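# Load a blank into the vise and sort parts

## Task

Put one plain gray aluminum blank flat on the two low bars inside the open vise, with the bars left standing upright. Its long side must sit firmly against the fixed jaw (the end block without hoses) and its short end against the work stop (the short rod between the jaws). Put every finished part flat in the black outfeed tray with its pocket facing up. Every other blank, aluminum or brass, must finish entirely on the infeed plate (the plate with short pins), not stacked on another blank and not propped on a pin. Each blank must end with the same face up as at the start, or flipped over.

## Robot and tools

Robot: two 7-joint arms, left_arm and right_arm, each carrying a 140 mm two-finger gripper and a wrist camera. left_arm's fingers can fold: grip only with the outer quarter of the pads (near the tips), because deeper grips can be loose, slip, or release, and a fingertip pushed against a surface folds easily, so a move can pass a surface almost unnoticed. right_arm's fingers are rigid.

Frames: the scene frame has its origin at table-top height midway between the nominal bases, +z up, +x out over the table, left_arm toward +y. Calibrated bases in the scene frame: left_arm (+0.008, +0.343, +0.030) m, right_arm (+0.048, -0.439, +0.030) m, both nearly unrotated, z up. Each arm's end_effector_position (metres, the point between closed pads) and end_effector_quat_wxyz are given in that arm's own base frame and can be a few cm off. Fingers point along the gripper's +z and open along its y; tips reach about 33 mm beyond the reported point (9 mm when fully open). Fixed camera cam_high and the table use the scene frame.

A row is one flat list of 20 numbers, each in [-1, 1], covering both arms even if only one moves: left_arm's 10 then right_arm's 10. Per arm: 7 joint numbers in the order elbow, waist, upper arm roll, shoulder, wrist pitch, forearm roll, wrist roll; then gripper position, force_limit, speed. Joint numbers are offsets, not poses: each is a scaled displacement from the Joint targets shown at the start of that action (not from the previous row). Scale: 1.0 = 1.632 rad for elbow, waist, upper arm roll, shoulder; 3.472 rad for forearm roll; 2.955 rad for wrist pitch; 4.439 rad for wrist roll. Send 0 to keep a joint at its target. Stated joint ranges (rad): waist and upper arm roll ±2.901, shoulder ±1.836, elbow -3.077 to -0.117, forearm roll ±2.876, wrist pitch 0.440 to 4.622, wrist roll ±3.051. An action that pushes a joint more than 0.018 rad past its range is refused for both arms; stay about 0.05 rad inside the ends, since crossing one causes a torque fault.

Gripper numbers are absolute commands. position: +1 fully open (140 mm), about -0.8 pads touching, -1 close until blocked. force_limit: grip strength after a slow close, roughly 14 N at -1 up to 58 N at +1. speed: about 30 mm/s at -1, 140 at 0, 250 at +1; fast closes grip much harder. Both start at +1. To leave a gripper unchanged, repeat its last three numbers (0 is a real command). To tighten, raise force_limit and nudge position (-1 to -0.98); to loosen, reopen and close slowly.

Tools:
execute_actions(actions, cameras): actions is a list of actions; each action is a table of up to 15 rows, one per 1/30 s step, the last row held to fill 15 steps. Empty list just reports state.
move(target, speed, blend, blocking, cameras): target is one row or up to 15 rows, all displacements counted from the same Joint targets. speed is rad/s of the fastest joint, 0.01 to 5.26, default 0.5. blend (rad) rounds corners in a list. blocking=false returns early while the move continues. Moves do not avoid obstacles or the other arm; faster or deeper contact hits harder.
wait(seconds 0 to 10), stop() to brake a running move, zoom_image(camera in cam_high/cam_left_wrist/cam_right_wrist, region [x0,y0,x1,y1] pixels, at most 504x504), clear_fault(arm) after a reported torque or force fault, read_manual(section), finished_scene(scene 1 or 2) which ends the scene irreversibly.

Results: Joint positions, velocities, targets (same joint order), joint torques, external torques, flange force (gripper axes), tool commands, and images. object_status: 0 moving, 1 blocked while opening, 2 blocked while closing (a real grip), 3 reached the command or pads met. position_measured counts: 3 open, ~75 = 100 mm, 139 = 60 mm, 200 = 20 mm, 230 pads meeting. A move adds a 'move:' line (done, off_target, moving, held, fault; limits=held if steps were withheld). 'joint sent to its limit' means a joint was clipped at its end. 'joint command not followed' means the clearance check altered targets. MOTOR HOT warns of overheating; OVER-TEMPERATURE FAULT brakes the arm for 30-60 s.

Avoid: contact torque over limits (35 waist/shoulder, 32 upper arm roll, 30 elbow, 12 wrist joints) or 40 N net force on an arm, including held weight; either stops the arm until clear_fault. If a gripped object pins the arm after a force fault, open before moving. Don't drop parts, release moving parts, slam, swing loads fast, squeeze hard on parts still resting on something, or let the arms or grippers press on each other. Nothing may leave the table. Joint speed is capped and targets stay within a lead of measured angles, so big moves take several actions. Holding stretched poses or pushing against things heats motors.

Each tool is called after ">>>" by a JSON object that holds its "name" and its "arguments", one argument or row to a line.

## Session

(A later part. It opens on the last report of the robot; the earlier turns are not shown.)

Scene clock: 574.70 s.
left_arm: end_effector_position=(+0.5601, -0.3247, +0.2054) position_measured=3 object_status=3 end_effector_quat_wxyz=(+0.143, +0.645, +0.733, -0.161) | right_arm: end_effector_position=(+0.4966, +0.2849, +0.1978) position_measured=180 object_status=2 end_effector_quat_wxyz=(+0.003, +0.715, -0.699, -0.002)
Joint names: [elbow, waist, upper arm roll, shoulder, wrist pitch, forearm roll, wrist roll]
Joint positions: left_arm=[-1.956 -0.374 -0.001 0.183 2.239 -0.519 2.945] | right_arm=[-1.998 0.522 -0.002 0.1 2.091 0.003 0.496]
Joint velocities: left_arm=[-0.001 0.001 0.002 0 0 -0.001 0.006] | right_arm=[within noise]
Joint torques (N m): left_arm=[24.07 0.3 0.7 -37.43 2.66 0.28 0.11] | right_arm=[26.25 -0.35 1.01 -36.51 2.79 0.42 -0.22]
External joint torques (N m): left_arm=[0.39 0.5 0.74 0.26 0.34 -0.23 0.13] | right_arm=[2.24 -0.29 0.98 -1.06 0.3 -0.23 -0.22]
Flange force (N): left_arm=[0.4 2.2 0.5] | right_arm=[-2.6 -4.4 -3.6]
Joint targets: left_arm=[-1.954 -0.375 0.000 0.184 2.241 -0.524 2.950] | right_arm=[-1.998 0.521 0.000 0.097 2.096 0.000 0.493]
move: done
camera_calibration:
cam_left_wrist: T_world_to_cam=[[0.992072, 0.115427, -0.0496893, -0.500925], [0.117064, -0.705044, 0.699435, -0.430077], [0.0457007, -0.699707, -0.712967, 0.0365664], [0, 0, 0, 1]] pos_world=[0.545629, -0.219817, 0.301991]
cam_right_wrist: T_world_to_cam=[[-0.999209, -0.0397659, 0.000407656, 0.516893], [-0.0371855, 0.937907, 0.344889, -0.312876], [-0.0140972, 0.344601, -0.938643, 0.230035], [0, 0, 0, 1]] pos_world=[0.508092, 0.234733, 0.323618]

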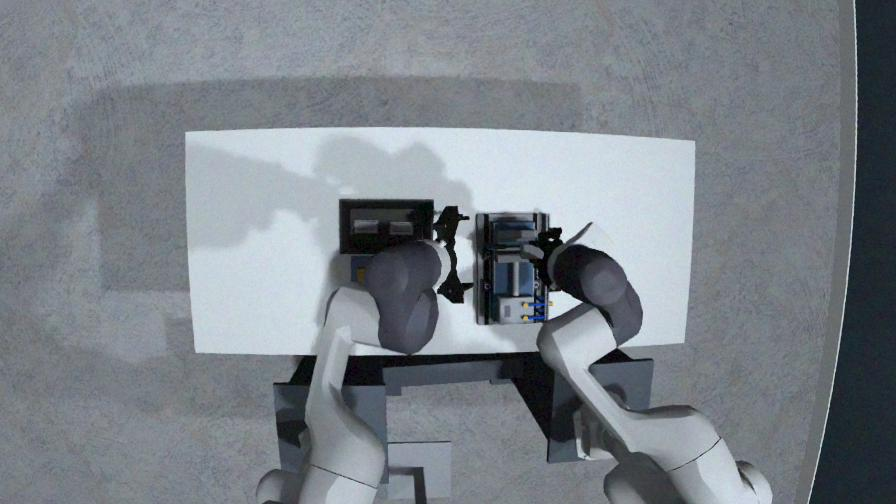

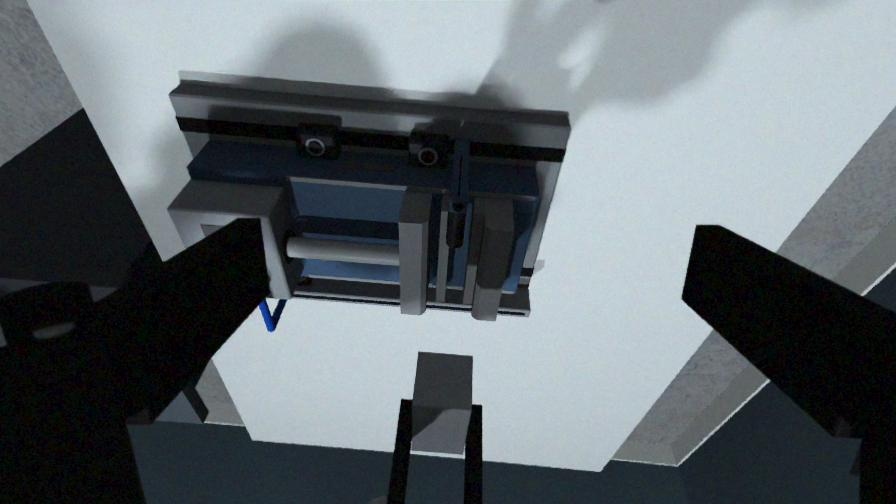

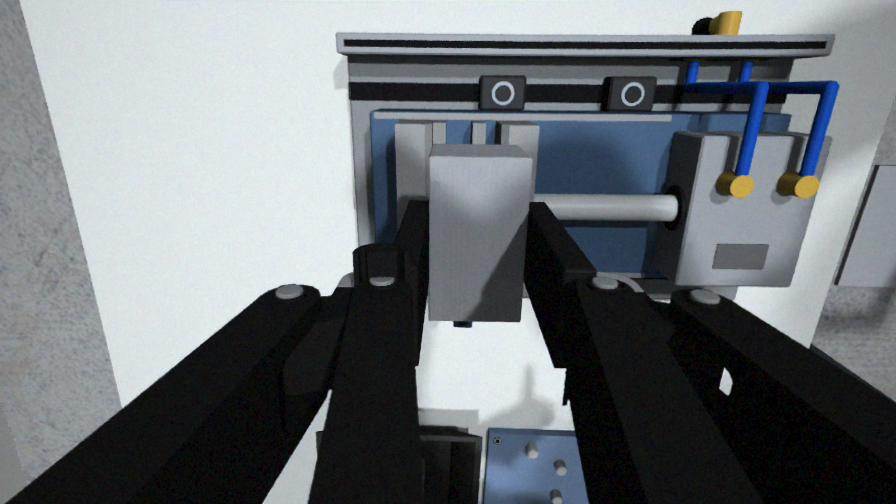

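>>> {"name": "zoom_image", "arguments": {
  "camera": "cam_left_wrist",
  "region": [380, 120, 560, 330]
}}

>>> {"name": "zoom_image", "arguments": {
  "camera": "cam_left_wrist",
  "region": [360, 330, 540, 504]
}}

Scaled by 2.400 from the camera's 896x504 image, which has a finer 1280x720 frame.

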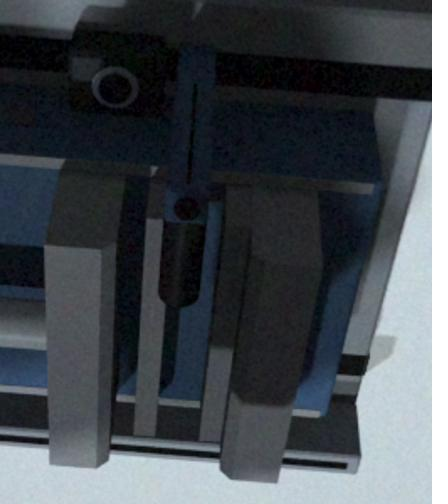

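Scaled by 2.800 from the camera's 896x504 image, which has a finer 1280x720 frame.

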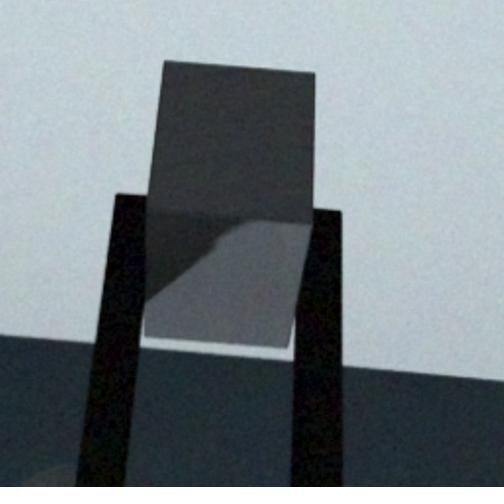

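>>> {"name": "move", "arguments": {
  "target": [0,0,0,0,0,0,0,1,-0.3,0,-0.0528,-0.0004,0,0.0457,0.0571,0,-0.0015,-1,-0.1,-1],
  "speed": 0.15,
  "cameras": ["cam_left_wrist","cam_right_wrist"]
}}

>>> {"name": "zoom_image", "arguments": {
  "camera": "cam_left_wrist",
  "region": [370, 150, 550, 350]
}}

>>> {"name": "zoom_image", "arguments": {
  "camera": "cam_right_wrist",
  "region": [370, 80, 570, 200]
}}

Scene clock: 636.53 s.
left_arm: end_effector_position=(+0.5603, -0.3248, +0.2056) position_measured=3 object_status=3 end_effector_quat_wxyz=(+0.143, +0.646, +0.733, -0.160) | right_arm: end_effector_position=(+0.4972, +0.2852, +0.1319) position_measured=180 object_status=2 end_effector_quat_wxyz=(-0.001, +0.717, -0.697, -0.001)
Joint names: [elbow, waist, upper arm roll, shoulder, wrist pitch, forearm roll, wrist roll]
Joint positions: left_arm=[-1.956 -0.374 -0.001 0.183 2.239 -0.52 2.947] | right_arm=[-2.084 0.522 -0.002 0.173 2.258 0.003 0.49]
Joint velocities: left_arm=[within noise] | right_arm=[0 0 0.002 0.001 0.004 -0.002 -0.001]
Joint torques (N m): left_arm=[23.95 0.32 0.71 -37.37 2.59 0.31 0.08] | right_arm=[24.96 -0.71 1.08 -37.37 2.86 0.34 -0.2]
External joint torques (N m): left_arm=[0.27 0.41 0.66 0.32 0.26 -0.2 0.09] | right_arm=[2.16 -0.54 1.1 -0.69 0.36 -0.24 -0.2]
Flange force (N): left_arm=[0.3 1.9 0.6] | right_arm=[-2.7 -5.3 -2.1]
Joint targets: left_arm=[-1.954 -0.375 0.000 0.184 2.241 -0.524 2.950] | right_arm=[-2.084 0.520 0.000 0.172 2.264 0.000 0.487]
move: done
camera_calibration:
cam_left_wrist: T_world_to_cam=[[0.9923, 0.113985, -0.0484668, -0.501935], [0.115164, -0.705017, 0.699777, -0.429235], [0.0455938, -0.69997, -0.712715, 0.0365516], [0, 0, 0, 1]] pos_world=[0.545835, -0.21982, 0.302092]
cam_right_wrist: T_world_to_cam=[[-0.998931, -0.0456406, -0.00730061, 0.520171], [-0.0453247, 0.936318, 0.348217, -0.286267], [-0.00905715, 0.348176, -0.937385, 0.164337], [0, 0, 0, 1]] pos_world=[0.508129, 0.23456, 0.257527]
Images, in order (width x height): cam_left_wrist 896x504, cam_right_wrist 896x504.

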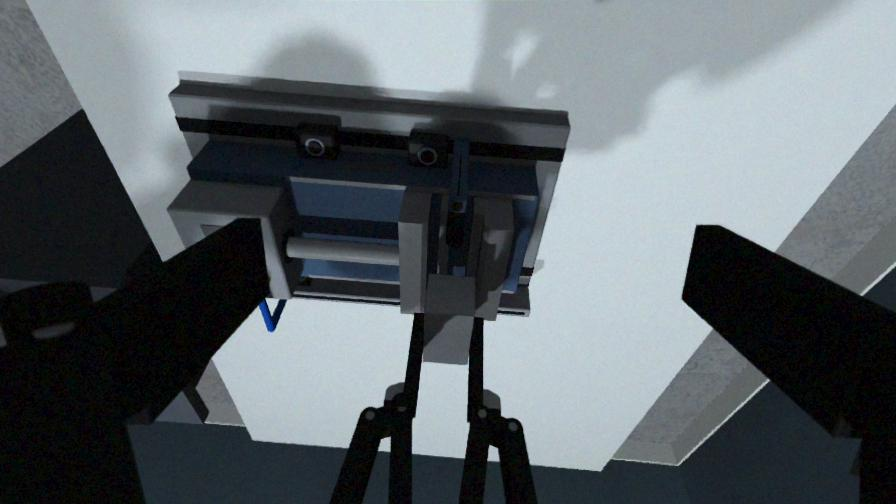

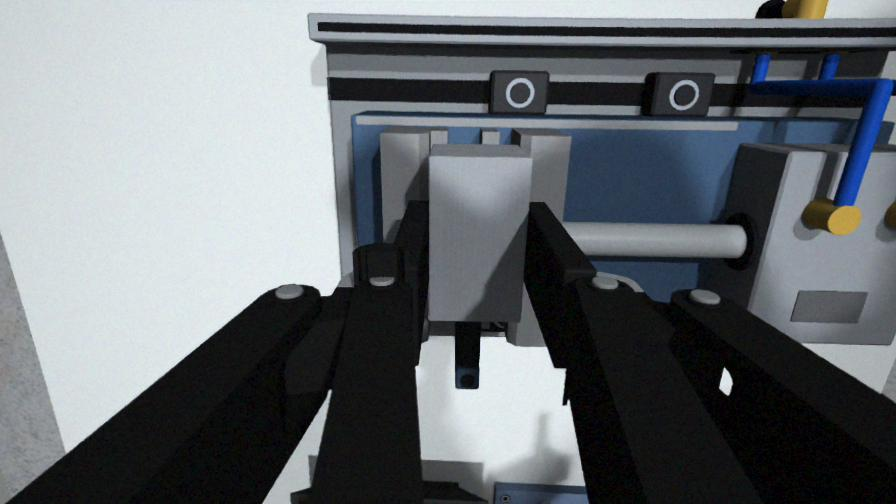

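Scaled by 2.520 from the camera's 896x504 image, which has a finer 1280x720 frame.

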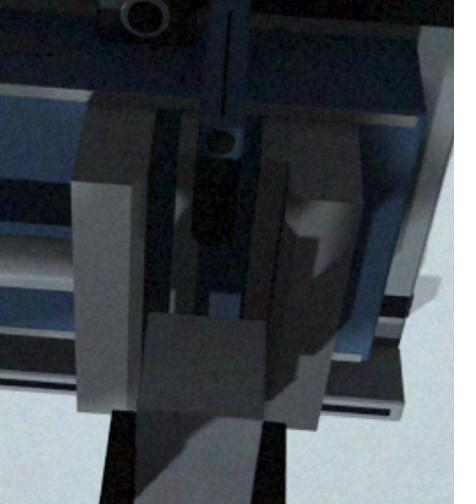

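Scaled by 2.520 from the camera's 896x504 image, which has a finer 1280x720 frame.

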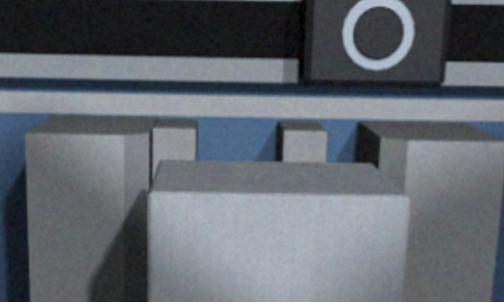

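>>> {"name": "zoom_image", "arguments": {
  "camera": "cam_left_wrist",
  "region": [395, 230, 515, 330]
}}

>>> {"name": "zoom_image", "arguments": {
  "camera": "cam_left_wrist",
  "region": [395, 170, 535, 260]
}}

Scaled by 4.200 from the camera's 896x504 image, which has a finer 1280x720 frame.

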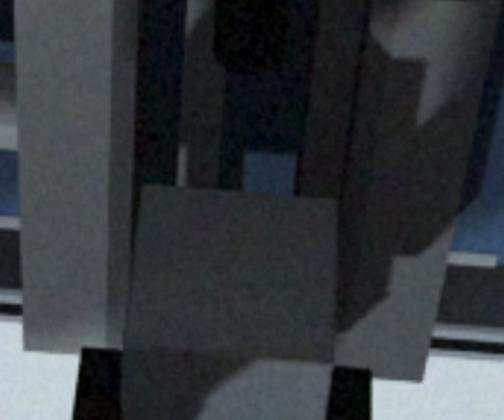

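Scaled by 3.600 from the camera's 896x504 image, which has a finer 1280x720 frame.

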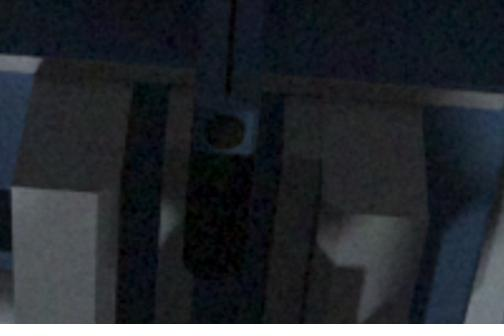

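>>> {"name": "move", "arguments": {
  "target": [0,0,0,0,0,0,0,1,-0.3,0,-0.0027,0,0,0.0044,0.0039,0,0,-1,-0.1,-1],
  "speed": 0.03,
  "cameras": []
}}

>>> {"name": "move", "arguments": {
  "target": [0,0,0,0,0,0,0,1,-0.3,0,-0.0027,0,0,0.0044,0.0039,0,0,-1,-0.1,-1],
  "speed": 0.03,
  "cameras": ["cam_left_wrist","cam_right_wrist"]
}}

>>> {"name": "zoom_image", "arguments": {
  "camera": "cam_left_wrist",
  "region": [395, 210, 515, 330]
}}

>>> {"name": "zoom_image", "arguments": {
  "camera": "cam_right_wrist",
  "region": [370, 80, 570, 200]
}}

Scene clock: 688.00 s.
left_arm: end_effector_position=(+0.5603, -0.3248, +0.2056) position_measured=3 object_status=3 end_effector_quat_wxyz=(+0.143, +0.646, +0.732, -0.160) | right_arm: end_effector_position=(+0.4975, +0.2854, +0.1276) position_measured=180 object_status=2 end_effector_quat_wxyz=(-0.001, +0.717, -0.697, -0.001)
Joint names: [elbow, waist, upper arm roll, shoulder, wrist pitch, forearm roll, wrist roll]
Joint positions: left_arm=[-1.955 -0.374 -0.001 0.183 2.24 -0.52 2.947] | right_arm=[-2.088 0.522 -0.002 0.18 2.27 0.003 0.49]
Joint velocities: left_arm=[within noise] | right_arm=[-0.001 0.001 0 -0.002 0.006 0 0]
Joint torques (N m): left_arm=[23.87 0.31 0.76 -37.35 2.58 0.34 0.1] | right_arm=[24.69 -0.7 1.07 -36.96 2.95 0.34 -0.16]
External joint torques (N m): left_arm=[0.22 0.52 0.81 0.34 0.27 -0.17 0.11] | right_arm=[1.99 -0.67 0.95 -0.26 0.45 -0.23 -0.16]
Flange force (N): left_arm=[0.6 1.9 0.5] | right_arm=[-2.7 -5.7 -1.1]
Joint targets: left_arm=[-1.954 -0.375 0.000 0.184 2.241 -0.524 2.950] | right_arm=[-2.089 0.520 0.000 0.179 2.276 0.000 0.487]
move: done
No camera images: "cameras" was empty.

Scene clock: 688.80 s.
left_arm: end_effector_position=(+0.5603, -0.3248, +0.2056) position_measured=3 object_status=3 end_effector_quat_wxyz=(+0.143, +0.646, +0.732, -0.160) | right_arm: end_effector_position=(+0.4975, +0.2853, +0.1226) position_measured=180 object_status=2 end_effector_quat_wxyz=(-0.001, +0.717, -0.697, +0.000)
Joint names: [elbow, waist, upper arm roll, shoulder, wrist pitch, forearm roll, wrist roll]
Joint positions: left_arm=[-1.955 -0.374 -0.001 0.183 2.24 -0.52 2.947] | right_arm=[-2.093 0.522 -0.002 0.187 2.281 0.003 0.49]
Joint velocities: left_arm=[within noise] | right_arm=[-0.002 0 0 0 0.005 -0.001 -0.001]
Joint torques (N m): left_arm=[23.93 0.29 0.74 -37.4 2.59 0.33 0.05] | right_arm=[24.56 -0.7 1.05 -37.03 2.89 0.34 -0.23]
External joint torques (N m): left_arm=[0.27 0.47 0.77 0.35 0.27 -0.19 0.07] | right_arm=[2 -0.79 0.82 -0.21 0.39 -0.22 -0.23]
Flange force (N): left_arm=[0.3 2.0 0.5] | right_arm=[-2.5 -6.1 -1.1]
Joint targets: left_arm=[-1.954 -0.375 0.000 0.184 2.241 -0.524 2.950] | right_arm=[-2.093 0.520 0.000 0.186 2.287 0.000 0.487]
move: done
camera_calibration:
cam_left_wrist: T_world_to_cam=[[0.992302, 0.114046, -0.0482721, -0.502076], [0.115064, -0.704913, 0.699899, -0.429276], [0.0457933, -0.700065, -0.712609, 0.0364563], [0, 0, 0, 1]] pos_world=[0.545936, -0.21982, 0.302193]
cam_right_wrist: T_world_to_cam=[[-0.998907, -0.0459879, -0.00840836, 0.520558], [-0.0460322, 0.936125, 0.348642, -0.282822], [-0.00816204, 0.348648, -0.937218, 0.154978], [0, 0, 0, 1]] pos_world=[0.508235, 0.234663, 0.248229]
Images, in order (width x height): cam_left_wrist 896x504, cam_right_wrist 896x504.

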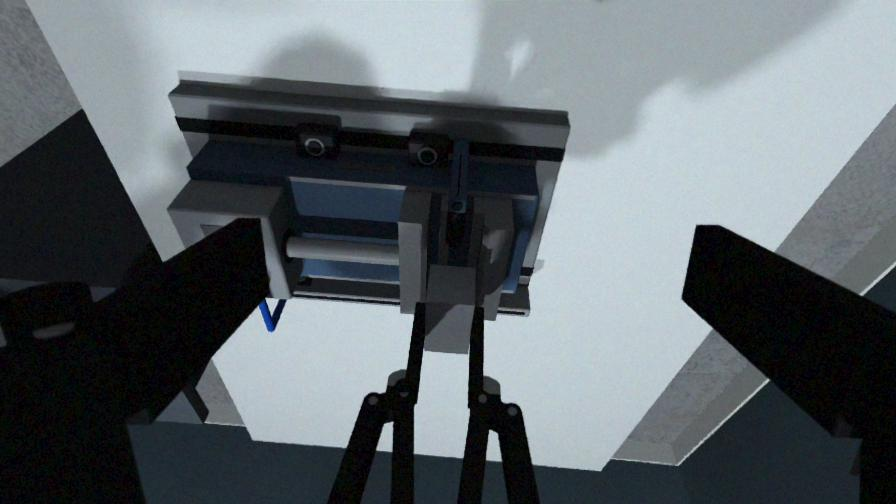

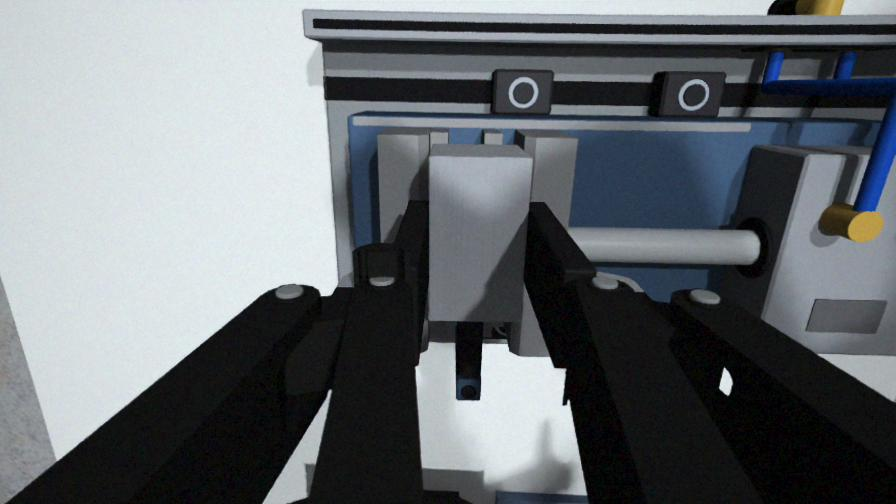

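Scaled by 4.200 from the camera's 896x504 image, which has a finer 1280x720 frame.

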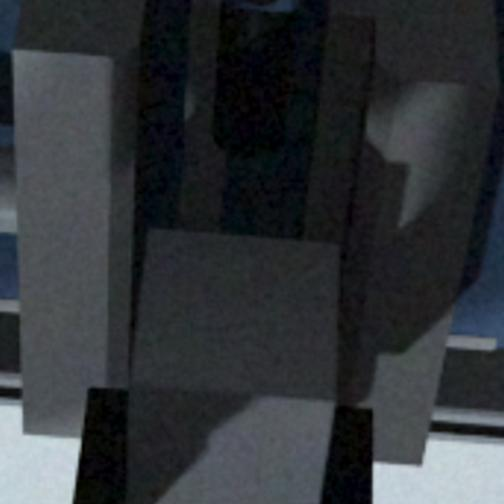

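Scaled by 2.520 from the camera's 896x504 image, which has a finer 1280x720 frame.

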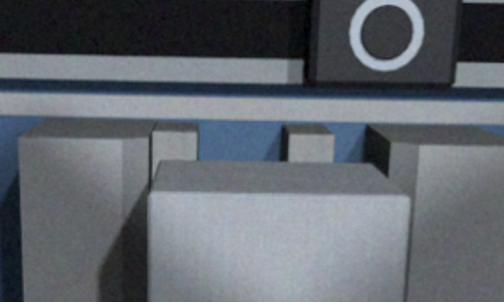

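>>> {"name": "move", "arguments": {
  "target": [0,0,0,0,0,0,0,1,-0.3,0,-0.0016,0,0,0.0026,0.0023,0,0,-1,-0.1,-1],
  "speed": 0.02,
  "cameras": []
}}

>>> {"name": "move", "arguments": {
  "target": [0,0,0,0,0,0,0,1,-0.3,0,-0.0005,0,0,0.0009,0.0008,0,0,-1,-0.1,-1],
  "speed": 0.02,
  "cameras": []
}}

Scene clock: 698.43 s.
left_arm: end_effector_position=(+0.5604, -0.3248, +0.2057) position_measured=3 object_status=3 end_effector_quat_wxyz=(+0.144, +0.646, +0.732, -0.160) | right_arm: end_effector_position=(+0.4975, +0.2853, +0.1197) position_measured=180 object_status=2 end_effector_quat_wxyz=(-0.001, +0.717, -0.697, +0.000)
Joint names: [elbow, waist, upper arm roll, shoulder, wrist pitch, forearm roll, wrist roll]
Joint positions: left_arm=[-1.955 -0.374 -0.001 0.183 2.24 -0.52 2.947] | right_arm=[-2.095 0.522 -0.002 0.191 2.288 0.003 0.49]
Joint velocities: left_arm=[within noise] | right_arm=[-0.001 0.001 0 0 0.004 0 -0.001]
Joint torques (N m): left_arm=[23.81 0.34 0.72 -37.37 2.58 0.35 0.1] | right_arm=[24.66 -0.72 1.1 -37.02 2.93 0.32 -0.24]
External joint torques (N m): left_arm=[0.16 0.52 0.76 0.28 0.26 -0.16 0.12] | right_arm=[2.11 -0.59 1.06 -0.01 0.41 -0.24 -0.24]
Flange force (N): left_arm=[0.7 1.6 0.4] | right_arm=[-3.2 -6.8 -0.8]
Joint targets: left_arm=[-1.954 -0.375 0.000 0.184 2.241 -0.524 2.950] | right_arm=[-2.096 0.520 0.000 0.190 2.294 0.000 0.487]
move: done
No camera images: "cameras" was empty.

Scene clock: 699.13 s.
left_arm: end_effector_position=(+0.5604, -0.3248, +0.2057) position_measured=3 object_status=3 end_effector_quat_wxyz=(+0.144, +0.646, +0.732, -0.160) | right_arm: end_effector_position=(+0.4977, +0.2854, +0.1188) position_measured=180 object_status=2 end_effector_quat_wxyz=(-0.001, +0.717, -0.697, +0.000)
Joint names: [elbow, waist, upper arm roll, shoulder, wrist pitch, forearm roll, wrist roll]
Joint positions: left_arm=[-1.955 -0.374 -0.001 0.183 2.24 -0.52 2.947] | right_arm=[-2.096 0.522 -0.002 0.192 2.291 0.003 0.49]
Joint velocities: within noise
Joint torques (N m): left_arm=[23.8 0.31 0.71 -37.42 2.56 0.35 0.09] | right_arm=[24.55 -0.7 1.09 -37.04 2.92 0.33 -0.2]
External joint torques (N m): left_arm=[0.09 0.27 0.55 0.32 0.22 -0.16 0.11] | right_arm=[1.85 -0.88 0.76 0.28 0.38 -0.23 -0.2]
Flange force (N): left_arm=[0.5 1.2 0.7] | right_arm=[-2.8 -6.8 -0.2]
Joint targets: left_arm=[-1.954 -0.375 0.000 0.184 2.241 -0.524 2.950] | right_arm=[-2.096 0.520 0.000 0.192 2.297 0.000 0.487]
move: done
No camera images: "cameras" was empty.

>>> {"name": "move", "arguments": {
  "target": [0,0,0,0,0,0,0,1,-0.3,0,-0.0005,0,0,0.0009,0.0008,0,0,-1,-0.1,-1],
  "speed": 0.02,
  "cameras": []
}}

>>> {"name": "move", "arguments": {
  "target": [0,0,0,0,0,0,0,1,-0.3,0,-0.0005,0,0,0.0009,0.0008,0,0,-1,-0.1,-1],
  "speed": 0.02,
  "cameras": ["cam_left_wrist","cam_right_wrist"]
}}

>>> {"name": "zoom_image", "arguments": {
  "camera": "cam_left_wrist",
  "region": [395, 180, 515, 330]
}}

Scene clock: 702.80 s.
left_arm: end_effector_position=(+0.5604, -0.3248, +0.2057) position_measured=3 object_status=3 end_effector_quat_wxyz=(+0.144, +0.646, +0.732, -0.160) | right_arm: end_effector_position=(+0.4977, +0.2855, +0.1178) position_measured=180 object_status=2 end_effector_quat_wxyz=(-0.001, +0.717, -0.697, +0.000)
Joint names: [elbow, waist, upper arm roll, shoulder, wrist pitch, forearm roll, wrist roll]
Joint positions: left_arm=[-1.955 -0.374 -0.001 0.183 2.24 -0.52 2.947] | right_arm=[-2.097 0.522 -0.002 0.194 2.293 0.003 0.49]
Joint velocities: within noise
Joint torques (N m): left_arm=[23.82 0.35 0.71 -37.39 2.57 0.36 0.11] | right_arm=[24.37 -0.67 1.09 -37.13 2.92 0.34 -0.24]
External joint torques (N m): left_arm=[0.18 0.68 0.88 0.21 0.26 -0.15 0.13] | right_arm=[1.74 -0.64 0.96 0.08 0.39 -0.22 -0.24]
Flange force (N): left_arm=[0.9 1.6 0.2] | right_arm=[-2.6 -5.9 -0.4]
Joint targets: left_arm=[-1.954 -0.375 0.000 0.184 2.241 -0.524 2.950] | right_arm=[-2.097 0.520 0.000 0.193 2.299 0.000 0.487]
move: done
No camera images: "cameras" was empty.

Scene clock: 703.50 s.
left_arm: end_effector_position=(+0.5604, -0.3248, +0.2057) position_measured=3 object_status=3 end_effector_quat_wxyz=(+0.144, +0.646, +0.732, -0.160) | right_arm: end_effector_position=(+0.4977, +0.2855, +0.1168) position_measured=180 object_status=2 end_effector_quat_wxyz=(-0.002, +0.717, -0.697, +0.000)
Joint names: [elbow, waist, upper arm roll, shoulder, wrist pitch, forearm roll, wrist roll]
Joint positions: left_arm=[-1.955 -0.374 -0.001 0.183 2.24 -0.52 2.947] | right_arm=[-2.098 0.522 -0.002 0.195 2.296 0.003 0.49]
Joint velocities: within noise
Joint torques (N m): left_arm=[23.79 0.27 0.69 -37.39 2.56 0.36 0.09] | right_arm=[24.46 -0.77 1.08 -37.11 2.92 0.34 -0.17]
External joint torques (N m): left_arm=[0.18 0.51 0.78 0.25 0.25 -0.15 0.1] | right_arm=[1.86 -0.81 0.88 0.16 0.39 -0.22 -0.18]
Flange force (N): left_arm=[0.7 1.5 0.4] | right_arm=[-2.8 -6.5 -0.3]
Joint targets: left_arm=[-1.954 -0.375 0.000 0.184 2.241 -0.524 2.950] | right_arm=[-2.098 0.520 0.000 0.195 2.301 0.000 0.487]
move: done
camera_calibration:
cam_left_wrist: T_world_to_cam=[[0.99232, 0.113969, -0.0480792, -0.502261], [0.114867, -0.704828, 0.700017, -0.429197], [0.0458927, -0.700164, -0.712506, 0.0363444], [0, 0, 0, 1]] pos_world=[0.546037, -0.219821, 0.302193]
cam_right_wrist: T_world_to_cam=[[-0.998893, -0.0461181, -0.00922163, 0.52084], [-0.0464348, 0.935963, 0.349022, -0.280741], [-0.00746516, 0.349064, -0.937069, 0.14902], [0, 0, 0, 1]] pos_world=[0.50834, 0.234766, 0.24243]
Images, in order (width x height): cam_left_wrist 896x504, cam_right_wrist 896x504.

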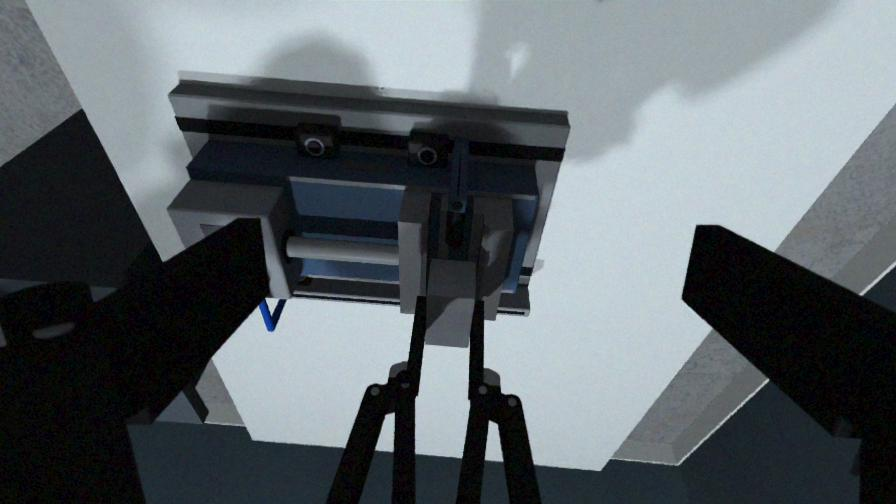

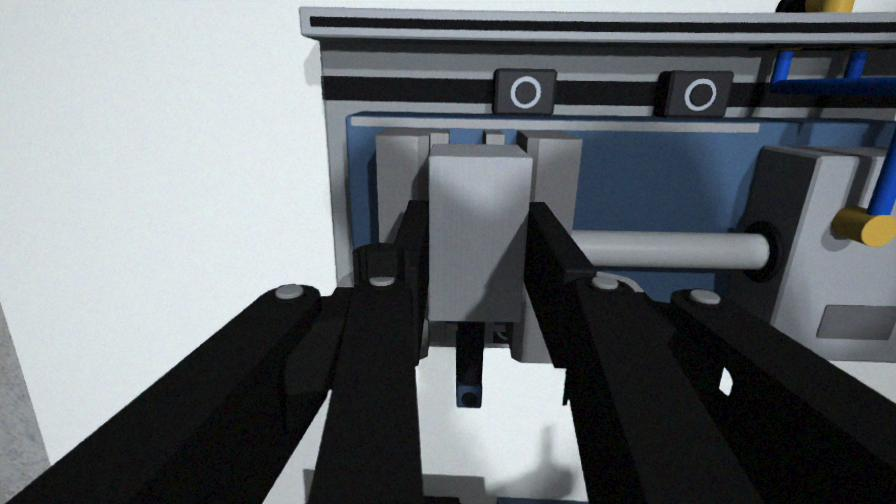

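Scaled by 3.360 from the camera's 896x504 image, which has a finer 1280x720 frame.

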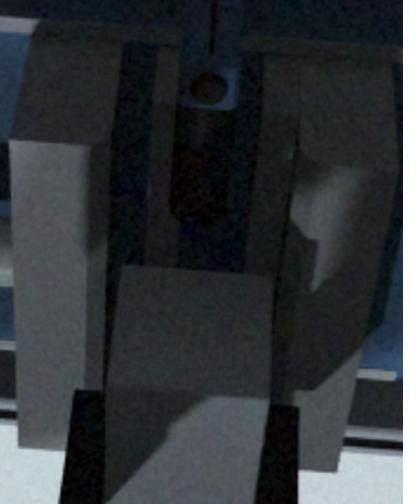

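>>> {"name": "move", "arguments": {
  "target": [0,0,0,0,0,0,0,1,-0.3,0,-0.0005,0,0,0.0009,0.0008,0,0,-1,-0.1,-1],
  "speed": 0.02,
  "cameras": []
}}

>>> {"name": "move", "arguments": {
  "target": [0,0,0,0,0,0,0,1,-0.3,0,-0.0005,0,0,0.0009,0.0008,0,0,-1,-0.1,-1],
  "speed": 0.02,
  "cameras": []
}}

>>> {"name": "move", "arguments": {
  "target": [0,0,0,0,0,0,0,1,-0.3,0,-0.0005,0,0,0.0009,0.0008,0,0,-1,-0.1,-1],
  "speed": 0.02,
  "cameras": []
}}

Scene clock: 708.13 s.
left_arm: end_effector_position=(+0.5604, -0.3248, +0.2057) position_measured=3 object_status=3 end_effector_quat_wxyz=(+0.144, +0.646, +0.732, -0.160) | right_arm: end_effector_position=(+0.4977, +0.2855, +0.1158) position_measured=180 object_status=2 end_effector_quat_wxyz=(-0.002, +0.717, -0.697, +0.000)
Joint names: [elbow, waist, upper arm roll, shoulder, wrist pitch, forearm roll, wrist roll]
Joint positions: left_arm=[-1.955 -0.374 -0.001 0.183 2.24 -0.52 2.947] | right_arm=[-2.099 0.522 -0.002 0.197 2.298 0.002 0.49]
Joint velocities: left_arm=[within noise] | right_arm=[-0.002 -0.001 0 0.001 0.003 0 0]
Joint torques (N m): left_arm=[23.8 0.3 0.73 -37.37 2.56 0.38 0.1] | right_arm=[24.53 -0.63 1.09 -37.13 2.9 0.34 -0.24]
External joint torques (N m): left_arm=[0.12 0.64 0.91 0.35 0.25 -0.13 0.12] | right_arm=[1.91 -0.47 1.08 0.16 0.36 -0.21 -0.24]
Flange force (N): left_arm=[0.9 1.7 0.4] | right_arm=[-3.3 -6.5 -0.4]
Joint targets: left_arm=[-1.954 -0.375 0.000 0.184 2.241 -0.524 2.950] | right_arm=[-2.099 0.520 0.000 0.196 2.304 0.000 0.487]
move: done
No camera images: "cameras" was empty.

Scene clock: 708.83 s.
left_arm: end_effector_position=(+0.5604, -0.3248, +0.2057) position_measured=3 object_status=3 end_effector_quat_wxyz=(+0.144, +0.646, +0.732, -0.160) | right_arm: end_effector_position=(+0.4977, +0.2855, +0.1148) position_measured=180 object_status=2 end_effector_quat_wxyz=(-0.002, +0.717, -0.697, +0.000)
Joint names: [elbow, waist, upper arm roll, shoulder, wrist pitch, forearm roll, wrist roll]
Joint positions: left_arm=[-1.955 -0.374 -0.001 0.183 2.24 -0.52 2.947] | right_arm=[-2.099 0.522 -0.002 0.198 2.3 0.002 0.49]
Joint velocities: within noise
Joint torques (N m): left_arm=[23.81 0.32 0.69 -37.37 2.54 0.37 0.1] | right_arm=[24.45 -0.67 1.09 -37.11 2.93 0.32 -0.2]
External joint torques (N m): left_arm=[0.17 0.52 0.73 0.33 0.23 -0.14 0.12] | right_arm=[2.02 -0.73 0.87 -0.01 0.42 -0.23 -0.2]
Flange force (N): left_arm=[0.6 1.7 0.4] | right_arm=[-2.9 -6.6 -0.6]
Joint targets: left_arm=[-1.954 -0.375 0.000 0.184 2.241 -0.524 2.950] | right_arm=[-2.100 0.520 0.000 0.198 2.306 0.000 0.487]
move: done
No camera images: "cameras" was empty.

Scene clock: 709.53 s.
left_arm: end_effector_position=(+0.5604, -0.3248, +0.2057) position_measured=3 object_status=3 end_effector_quat_wxyz=(+0.144, +0.646, +0.732, -0.160) | right_arm: end_effector_position=(+0.4978, +0.2855, +0.1139) position_measured=180 object_status=2 end_effector_quat_wxyz=(-0.002, +0.717, -0.697, +0.000)
Joint names: [elbow, waist, upper arm roll, shoulder, wrist pitch, forearm roll, wrist roll]
Joint positions: left_arm=[-1.955 -0.374 -0.001 0.183 2.24 -0.52 2.947] | right_arm=[-2.1 0.522 -0.002 0.2 2.303 0.002 0.49]
Joint velocities: within noise
Joint torques (N m): left_arm=[23.84 0.37 0.69 -37.38 2.56 0.38 0.09] | right_arm=[24.28 -0.7 1 -37.23 3 0.37 -0.23]
External joint torques (N m): left_arm=[0.23 0.55 0.72 0.22 0.24 -0.13 0.11] | right_arm=[1.67 -0.69 0.85 0.15 0.45 -0.19 -0.23]
Flange force (N): left_arm=[0.6 1.7 0.3] | right_arm=[-2.4 -5.8 0.0]
Joint targets: left_arm=[-1.954 -0.375 0.000 0.184 2.241 -0.524 2.950] | right_arm=[-2.100 0.520 0.000 0.199 2.308 0.000 0.487]
move: done
No camera images: "cameras" was empty.

>>> {"name": "move", "arguments": {
  "target": [0,0,0,0,0,0,0,1,-0.3,0,-0.0005,0,0,0.0009,0.0008,0,0,-1,-0.1,-1],
  "speed": 0.02,
  "cameras": []
}}

>>> {"name": "move", "arguments": {
  "target": [0,0,0,0,0,0,0,1,-0.3,0,-0.0005,0,0,0.0009,0.0008,0,0,-1,-0.1,-1],
  "speed": 0.02,
  "cameras": ["cam_left_wrist","cam_right_wrist"]
}}

>>> {"name": "zoom_image", "arguments": {
  "camera": "cam_left_wrist",
  "region": [395, 190, 515, 310]
}}

>>> {"name": "zoom_image", "arguments": {
  "camera": "cam_right_wrist",
  "region": [360, 100, 600, 220]
}}

Scene clock: 712.63 s.
left_arm: end_effector_position=(+0.5605, -0.3248, +0.2057) position_measured=3 object_status=3 end_effector_quat_wxyz=(+0.144, +0.646, +0.732, -0.160) | right_arm: end_effector_position=(+0.4978, +0.2855, +0.1129) position_measured=180 object_status=2 end_effector_quat_wxyz=(-0.002, +0.717, -0.697, +0.000)
Joint names: [elbow, waist, upper arm roll, shoulder, wrist pitch, forearm roll, wrist roll]
Joint positions: left_arm=[-1.955 -0.374 -0.001 0.183 2.24 -0.52 2.947] | right_arm=[-2.101 0.522 -0.002 0.201 2.305 0.002 0.489]
Joint velocities: within noise
Joint torques (N m): left_arm=[23.76 0.27 0.73 -37.36 2.56 0.38 0.07] | right_arm=[24.53 -0.64 1.12 -37.33 2.81 0.34 -0.21]
External joint torques (N m): left_arm=[0.09 0.39 0.71 0.44 0.24 -0.13 0.09] | right_arm=[2.07 -0.55 1.05 -0.06 0.28 -0.21 -0.21]
Flange force (N): left_arm=[0.5 1.6 0.7] | right_arm=[-3.2 -6.6 -1.0]
Joint targets: left_arm=[-1.954 -0.375 0.000 0.184 2.241 -0.524 2.950] | right_arm=[-2.101 0.520 0.000 0.201 2.311 0.000 0.487]
move: done
No camera images: "cameras" was empty.

Scene clock: 713.33 s.
left_arm: end_effector_position=(+0.5605, -0.3248, +0.2057) position_measured=3 object_status=3 end_effector_quat_wxyz=(+0.144, +0.646, +0.732, -0.160) | right_arm: end_effector_position=(+0.4978, +0.2855, +0.1119) position_measured=180 object_status=2 end_effector_quat_wxyz=(-0.002, +0.717, -0.697, +0.000)
Joint names: [elbow, waist, upper arm roll, shoulder, wrist pitch, forearm roll, wrist roll]
Joint positions: left_arm=[-1.955 -0.374 -0.001 0.183 2.24 -0.52 2.947] | right_arm=[-2.102 0.522 -0.002 0.203 2.307 0.002 0.489]
Joint velocities: within noise
Joint torques (N m): left_arm=[23.84 0.31 0.7 -37.4 2.54 0.38 0.09] | right_arm=[24.29 -0.68 1.08 -37.24 2.93 0.34 -0.21]
External joint torques (N m): left_arm=[0.12 0.43 0.67 0.38 0.21 -0.14 0.11] | right_arm=[1.77 -0.66 0.94 0.18 0.39 -0.21 -0.21]
Flange force (N): left_arm=[0.5 1.7 0.6] | right_arm=[-2.8 -6.2 -0.1]
Joint targets: left_arm=[-1.954 -0.375 0.000 0.184 2.241 -0.524 2.950] | right_arm=[-2.102 0.520 0.000 0.202 2.313 0.000 0.487]
move: done
camera_calibration:
cam_left_wrist: T_world_to_cam=[[0.992316, 0.114034, -0.0480039, -0.502263], [0.11486, -0.70482, 0.700025, -0.429265], [0.0459925, -0.70016, -0.712503, 0.036361], [0, 0, 0, 1]] pos_world=[0.546037, -0.219821, 0.302293]
cam_right_wrist: T_world_to_cam=[[-0.998886, -0.0462047, -0.00957688, 0.520898], [-0.0466394, 0.935926, 0.349095, -0.278936], [-0.00716657, 0.349152, -0.937039, 0.144249], [0, 0, 0, 1]] pos_world=[0.508342, 0.234767, 0.23753]
Images, in order (width x height): cam_left_wrist 896x504, cam_right_wrist 896x504.

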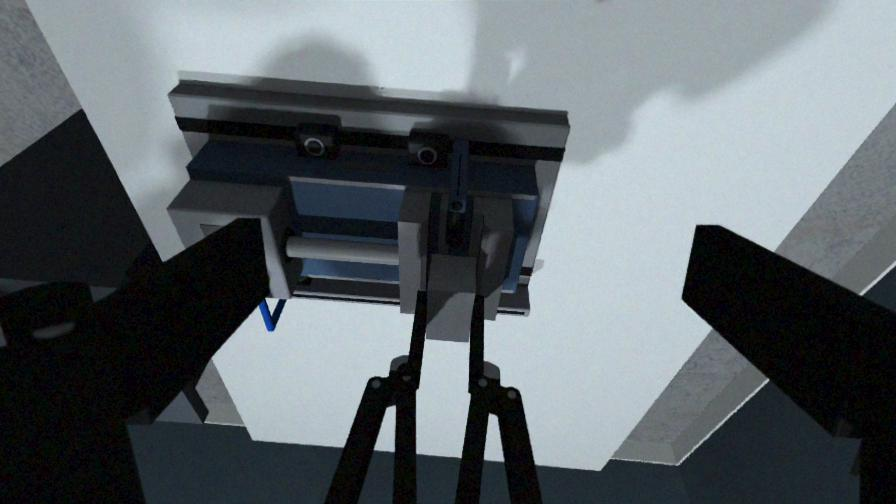

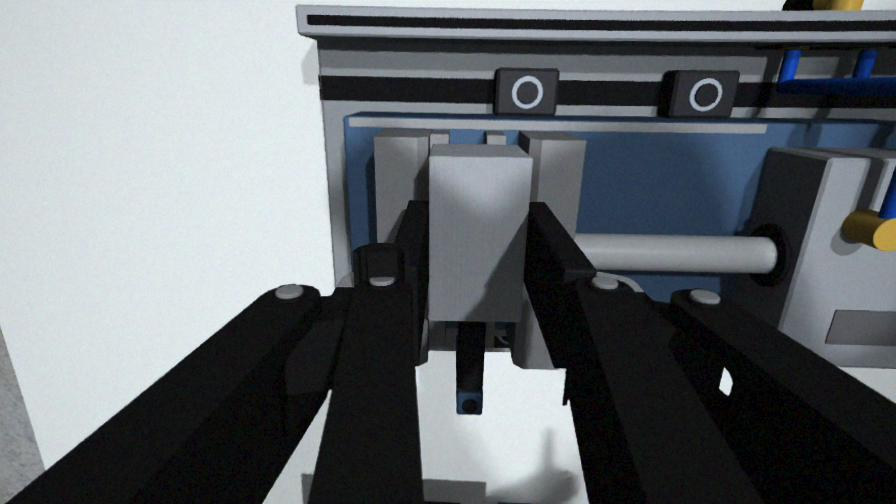

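Scaled by 4.200 from the camera's 896x504 image, which has a finer 1280x720 frame.

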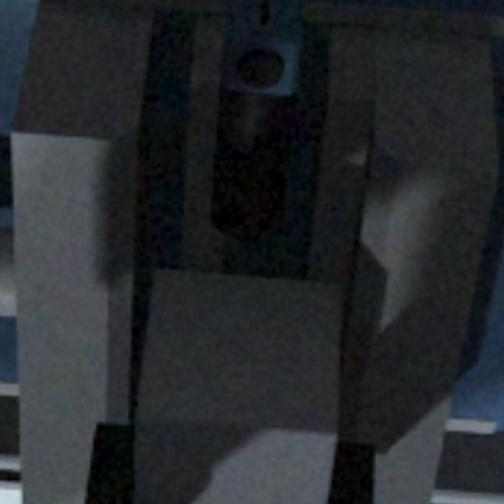

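Scaled by 2.100 from the camera's 896x504 image, which has a finer 1280x720 frame.

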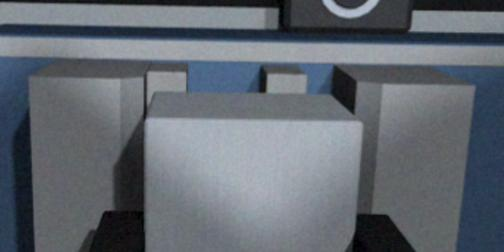

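>>> {"name": "move", "arguments": {
  "target": [0,0,0,0,0,0,0,1,-0.3,0,-0.0005,0,0,0.0009,0.0008,0,0,-1,-0.1,-1],
  "speed": 0.02,
  "cameras": []
}}

>>> {"name": "move", "arguments": {
  "target": [0,0,0,0,0,0,0,1,-0.3,0,-0.0005,0,0,0.0009,0.0008,0,0,-1,-0.1,-1],
  "speed": 0.02,
  "cameras": []
}}

>>> {"name": "move", "arguments": {
  "target": [0,0,0,0,0,0,0,1,-0.3,0,-0.0005,0,0,0.0009,0.0008,0,0,-1,-0.1,-1],
  "speed": 0.02,
  "cameras": []
}}

Scene clock: 717.03 s.
left_arm: end_effector_position=(+0.5605, -0.3248, +0.2058) position_measured=3 object_status=3 end_effector_quat_wxyz=(+0.144, +0.646, +0.732, -0.160) | right_arm: end_effector_position=(+0.4978, +0.2855, +0.1109) position_measured=180 object_status=2 end_effector_quat_wxyz=(-0.002, +0.717, -0.697, +0.000)
Joint names: [elbow, waist, upper arm roll, shoulder, wrist pitch, forearm roll, wrist roll]
Joint positions: left_arm=[-1.955 -0.374 -0.001 0.183 2.24 -0.52 2.947] | right_arm=[-2.103 0.522 -0.002 0.204 2.31 0.002 0.489]
Joint velocities: within noise
Joint torques (N m): left_arm=[23.82 0.34 0.74 -37.42 2.53 0.38 0.06] | right_arm=[24.33 -0.74 1.01 -37.23 2.97 0.35 -0.21]
External joint torques (N m): left_arm=[0.2 0.48 0.74 0.23 0.21 -0.13 0.07] | right_arm=[1.97 -0.76 0.83 0.07 0.45 -0.2 -0.21]
Flange force (N): left_arm=[0.5 1.6 0.3] | right_arm=[-2.8 -6.6 -0.3]
Joint targets: left_arm=[-1.954 -0.375 0.000 0.184 2.241 -0.524 2.950] | right_arm=[-2.103 0.520 0.000 0.204 2.316 0.000 0.487]
move: done
No camera images: "cameras" was empty.

Scene clock: 717.73 s.
left_arm: end_effector_position=(+0.5605, -0.3248, +0.2058) position_measured=3 object_status=3 end_effector_quat_wxyz=(+0.144, +0.646, +0.732, -0.160) | right_arm: end_effector_position=(+0.4978, +0.2855, +0.1099) position_measured=180 object_status=2 end_effector_quat_wxyz=(-0.002, +0.717, -0.697, +0.000)
Joint names: [elbow, waist, upper arm roll, shoulder, wrist pitch, forearm roll, wrist roll]
Joint positions: left_arm=[-1.955 -0.374 -0.001 0.183 2.24 -0.52 2.947] | right_arm=[-2.103 0.522 -0.002 0.205 2.312 0.002 0.489]
Joint velocities: within noise
Joint torques (N m): left_arm=[23.77 0.33 0.7 -37.46 2.54 0.39 0.09] | right_arm=[24 -0.69 1.01 -37.32 2.99 0.33 -0.24]
External joint torques (N m): left_arm=[0.13 0.42 0.65 0.18 0.21 -0.12 0.11] | right_arm=[1.59 -0.74 0.8 -0.01 0.47 -0.22 -0.24]
Flange force (N): left_arm=[0.6 1.1 0.3] | right_arm=[-2.0 -5.2 -0.1]
Joint targets: left_arm=[-1.954 -0.375 0.000 0.184 2.241 -0.524 2.950] | right_arm=[-2.104 0.520 0.000 0.205 2.318 0.000 0.487]
move: done
No camera images: "cameras" was empty.

Scene clock: 718.43 s.
left_arm: end_effector_position=(+0.5605, -0.3248, +0.2058) position_measured=3 object_status=3 end_effector_quat_wxyz=(+0.144, +0.646, +0.732, -0.160) | right_arm: end_effector_position=(+0.4978, +0.2855, +0.1090) position_measured=180 object_status=2 end_effector_quat_wxyz=(-0.002, +0.717, -0.697, +0.000)
Joint names: [elbow, waist, upper arm roll, shoulder, wrist pitch, forearm roll, wrist roll]
Joint positions: left_arm=[-1.955 -0.374 -0.001 0.183 2.24 -0.52 2.947] | right_arm=[-2.104 0.522 -0.002 0.207 2.315 0.002 0.489]
Joint velocities: within noise
Joint torques (N m): left_arm=[23.78 0.34 0.71 -37.38 2.54 0.37 0.02] | right_arm=[24.35 -0.61 1.01 -37.28 2.89 0.33 -0.27]
External joint torques (N m): left_arm=[0.11 0.61 0.82 0.31 0.22 -0.14 0.04] | right_arm=[2.03 -0.62 0.84 -0.02 0.37 -0.22 -0.27]
Flange force (N): left_arm=[0.7 1.6 0.3] | right_arm=[-2.9 -6.6 -0.7]
Joint targets: left_arm=[-1.954 -0.375 0.000 0.184 2.241 -0.524 2.950] | right_arm=[-2.105 0.520 0.000 0.207 2.320 0.000 0.487]
move: done
No camera images: "cameras" was empty.

>>> {"name": "move", "arguments": {
  "target": [0,0,0,0,0,0,0,1,-0.3,0,-0.0005,0,0,0.0009,0.0008,0,0,-1,-0.1,-1],
  "speed": 0.02,
  "cameras": []
}}

>>> {"name": "move", "arguments": {
  "target": [0,0,0,0,0,0,0,1,-0.3,0,-0.0005,0,0,0.0009,0.0008,0,0,-1,-0.1,-1],
  "speed": 0.02,
  "cameras": ["cam_left_wrist","cam_right_wrist"]
}}

>>> {"name": "zoom_image", "arguments": {
  "camera": "cam_left_wrist",
  "region": [395, 190, 515, 310]
}}

>>> {"name": "zoom_image", "arguments": {
  "camera": "cam_right_wrist",
  "region": [360, 100, 600, 220]
}}

Scene clock: 732.23 s.
left_arm: end_effector_position=(+0.5605, -0.3248, +0.2058) position_measured=3 object_status=3 end_effector_quat_wxyz=(+0.144, +0.646, +0.732, -0.160) | right_arm: end_effector_position=(+0.4978, +0.2855, +0.1080) position_measured=180 object_status=2 end_effector_quat_wxyz=(-0.002, +0.717, -0.697, +0.000)
Joint names: [elbow, waist, upper arm roll, shoulder, wrist pitch, forearm roll, wrist roll]
Joint positions: left_arm=[-1.955 -0.374 -0.001 0.183 2.24 -0.52 2.947] | right_arm=[-2.105 0.522 -0.002 0.208 2.317 0.002 0.489]
Joint velocities: within noise
Joint torques (N m): left_arm=[23.79 0.31 0.66 -37.47 2.54 0.38 0.1] | right_arm=[24.23 -0.66 1.07 -37.34 2.84 0.33 -0.18]
External joint torques (N m): left_arm=[0.02 0.45 0.65 0.4 0.2 -0.13 0.11] | right_arm=[1.93 -0.66 0.9 -0.02 0.32 -0.22 -0.18]
Flange force (N): left_arm=[0.7 1.4 0.6] | right_arm=[-2.9 -6.3 -0.7]
Joint targets: left_arm=[-1.954 -0.375 0.000 0.184 2.241 -0.524 2.950] | right_arm=[-2.105 0.520 0.000 0.208 2.323 0.000 0.487]
move: done
No camera images: "cameras" was empty.

Scene clock: 732.93 s.
left_arm: end_effector_position=(+0.5605, -0.3248, +0.2058) position_measured=3 object_status=3 end_effector_quat_wxyz=(+0.144, +0.646, +0.732, -0.160) | right_arm: end_effector_position=(+0.4978, +0.2855, +0.1070) position_measured=180 object_status=2 end_effector_quat_wxyz=(-0.002, +0.717, -0.697, +0.000)
Joint names: [elbow, waist, upper arm roll, shoulder, wrist pitch, forearm roll, wrist roll]
Joint positions: left_arm=[-1.955 -0.374 -0.001 0.183 2.24 -0.52 2.947] | right_arm=[-2.106 0.522 -0.002 0.21 2.319 0.002 0.489]
Joint velocities: within noise
Joint torques (N m): left_arm=[23.78 0.31 0.74 -37.38 2.54 0.39 0.05] | right_arm=[24.05 -0.67 1.05 -37.32 2.78 0.33 -0.23]
External joint torques (N m): left_arm=[0.14 0.4 0.7 0.28 0.21 -0.12 0.07] | right_arm=[1.69 -0.67 0.88 0.11 0.24 -0.21 -0.23]
Flange force (N): left_arm=[0.5 1.4 0.4] | right_arm=[-2.5 -5.9 -0.5]
Joint targets: left_arm=[-1.954 -0.375 0.000 0.184 2.241 -0.524 2.950] | right_arm=[-2.106 0.520 0.000 0.210 2.325 0.000 0.487]
move: done
camera_calibration:
cam_left_wrist: T_world_to_cam=[[0.992322, 0.114039, -0.0478763, -0.502293], [0.11477, -0.704773, 0.700088, -0.429295], [0.046095, -0.700207, -0.71245, 0.0362086], [0, 0, 0, 1]] pos_world=[0.546037, -0.219921, 0.302293]
cam_right_wrist: T_world_to_cam=[[-0.998879, -0.0462858, -0.00993639, 0.520953], [-0.0468395, 0.935845, 0.349287, -0.277151], [-0.00686809, 0.34936, -0.936963, 0.139439], [0, 0, 0, 1]] pos_world=[0.508345, 0.234768, 0.232631]
Images, in order (width x height): cam_left_wrist 896x504, cam_right_wrist 896x504.

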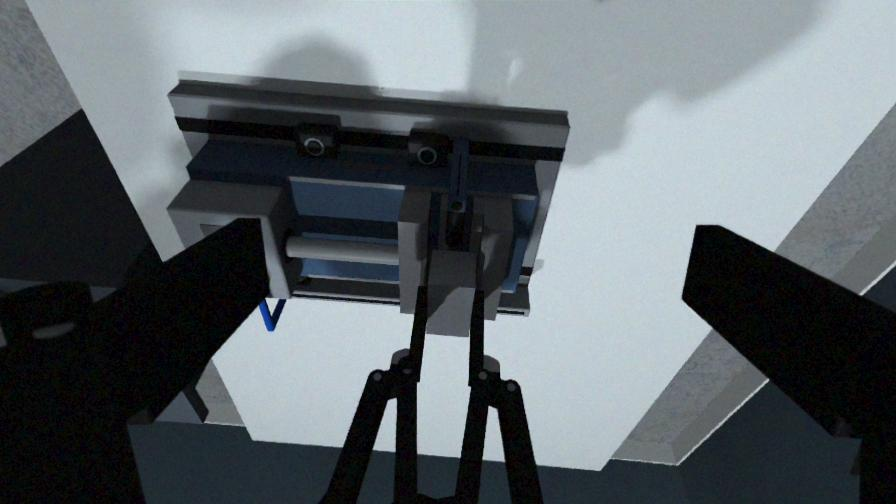

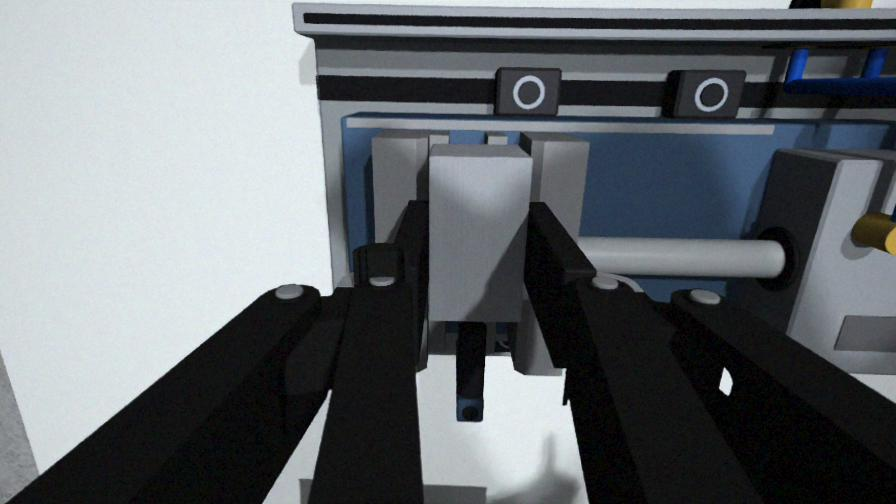

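Scaled by 4.200 from the camera's 896x504 image, which has a finer 1280x720 frame.

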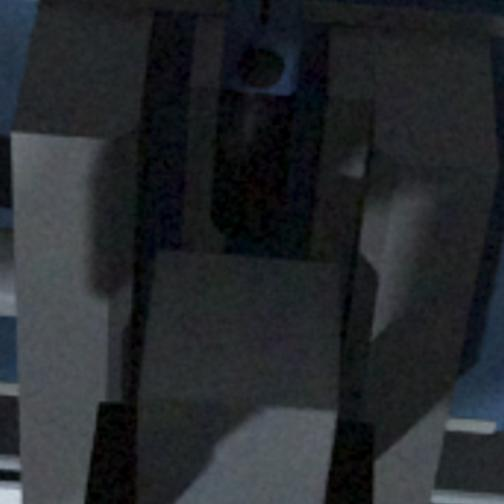

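Scaled by 2.100 from the camera's 896x504 image, which has a finer 1280x720 frame.

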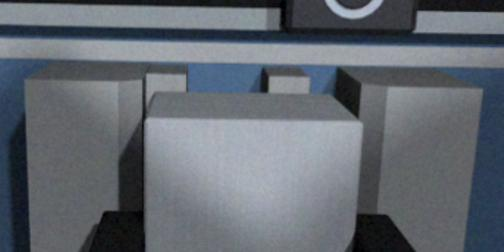

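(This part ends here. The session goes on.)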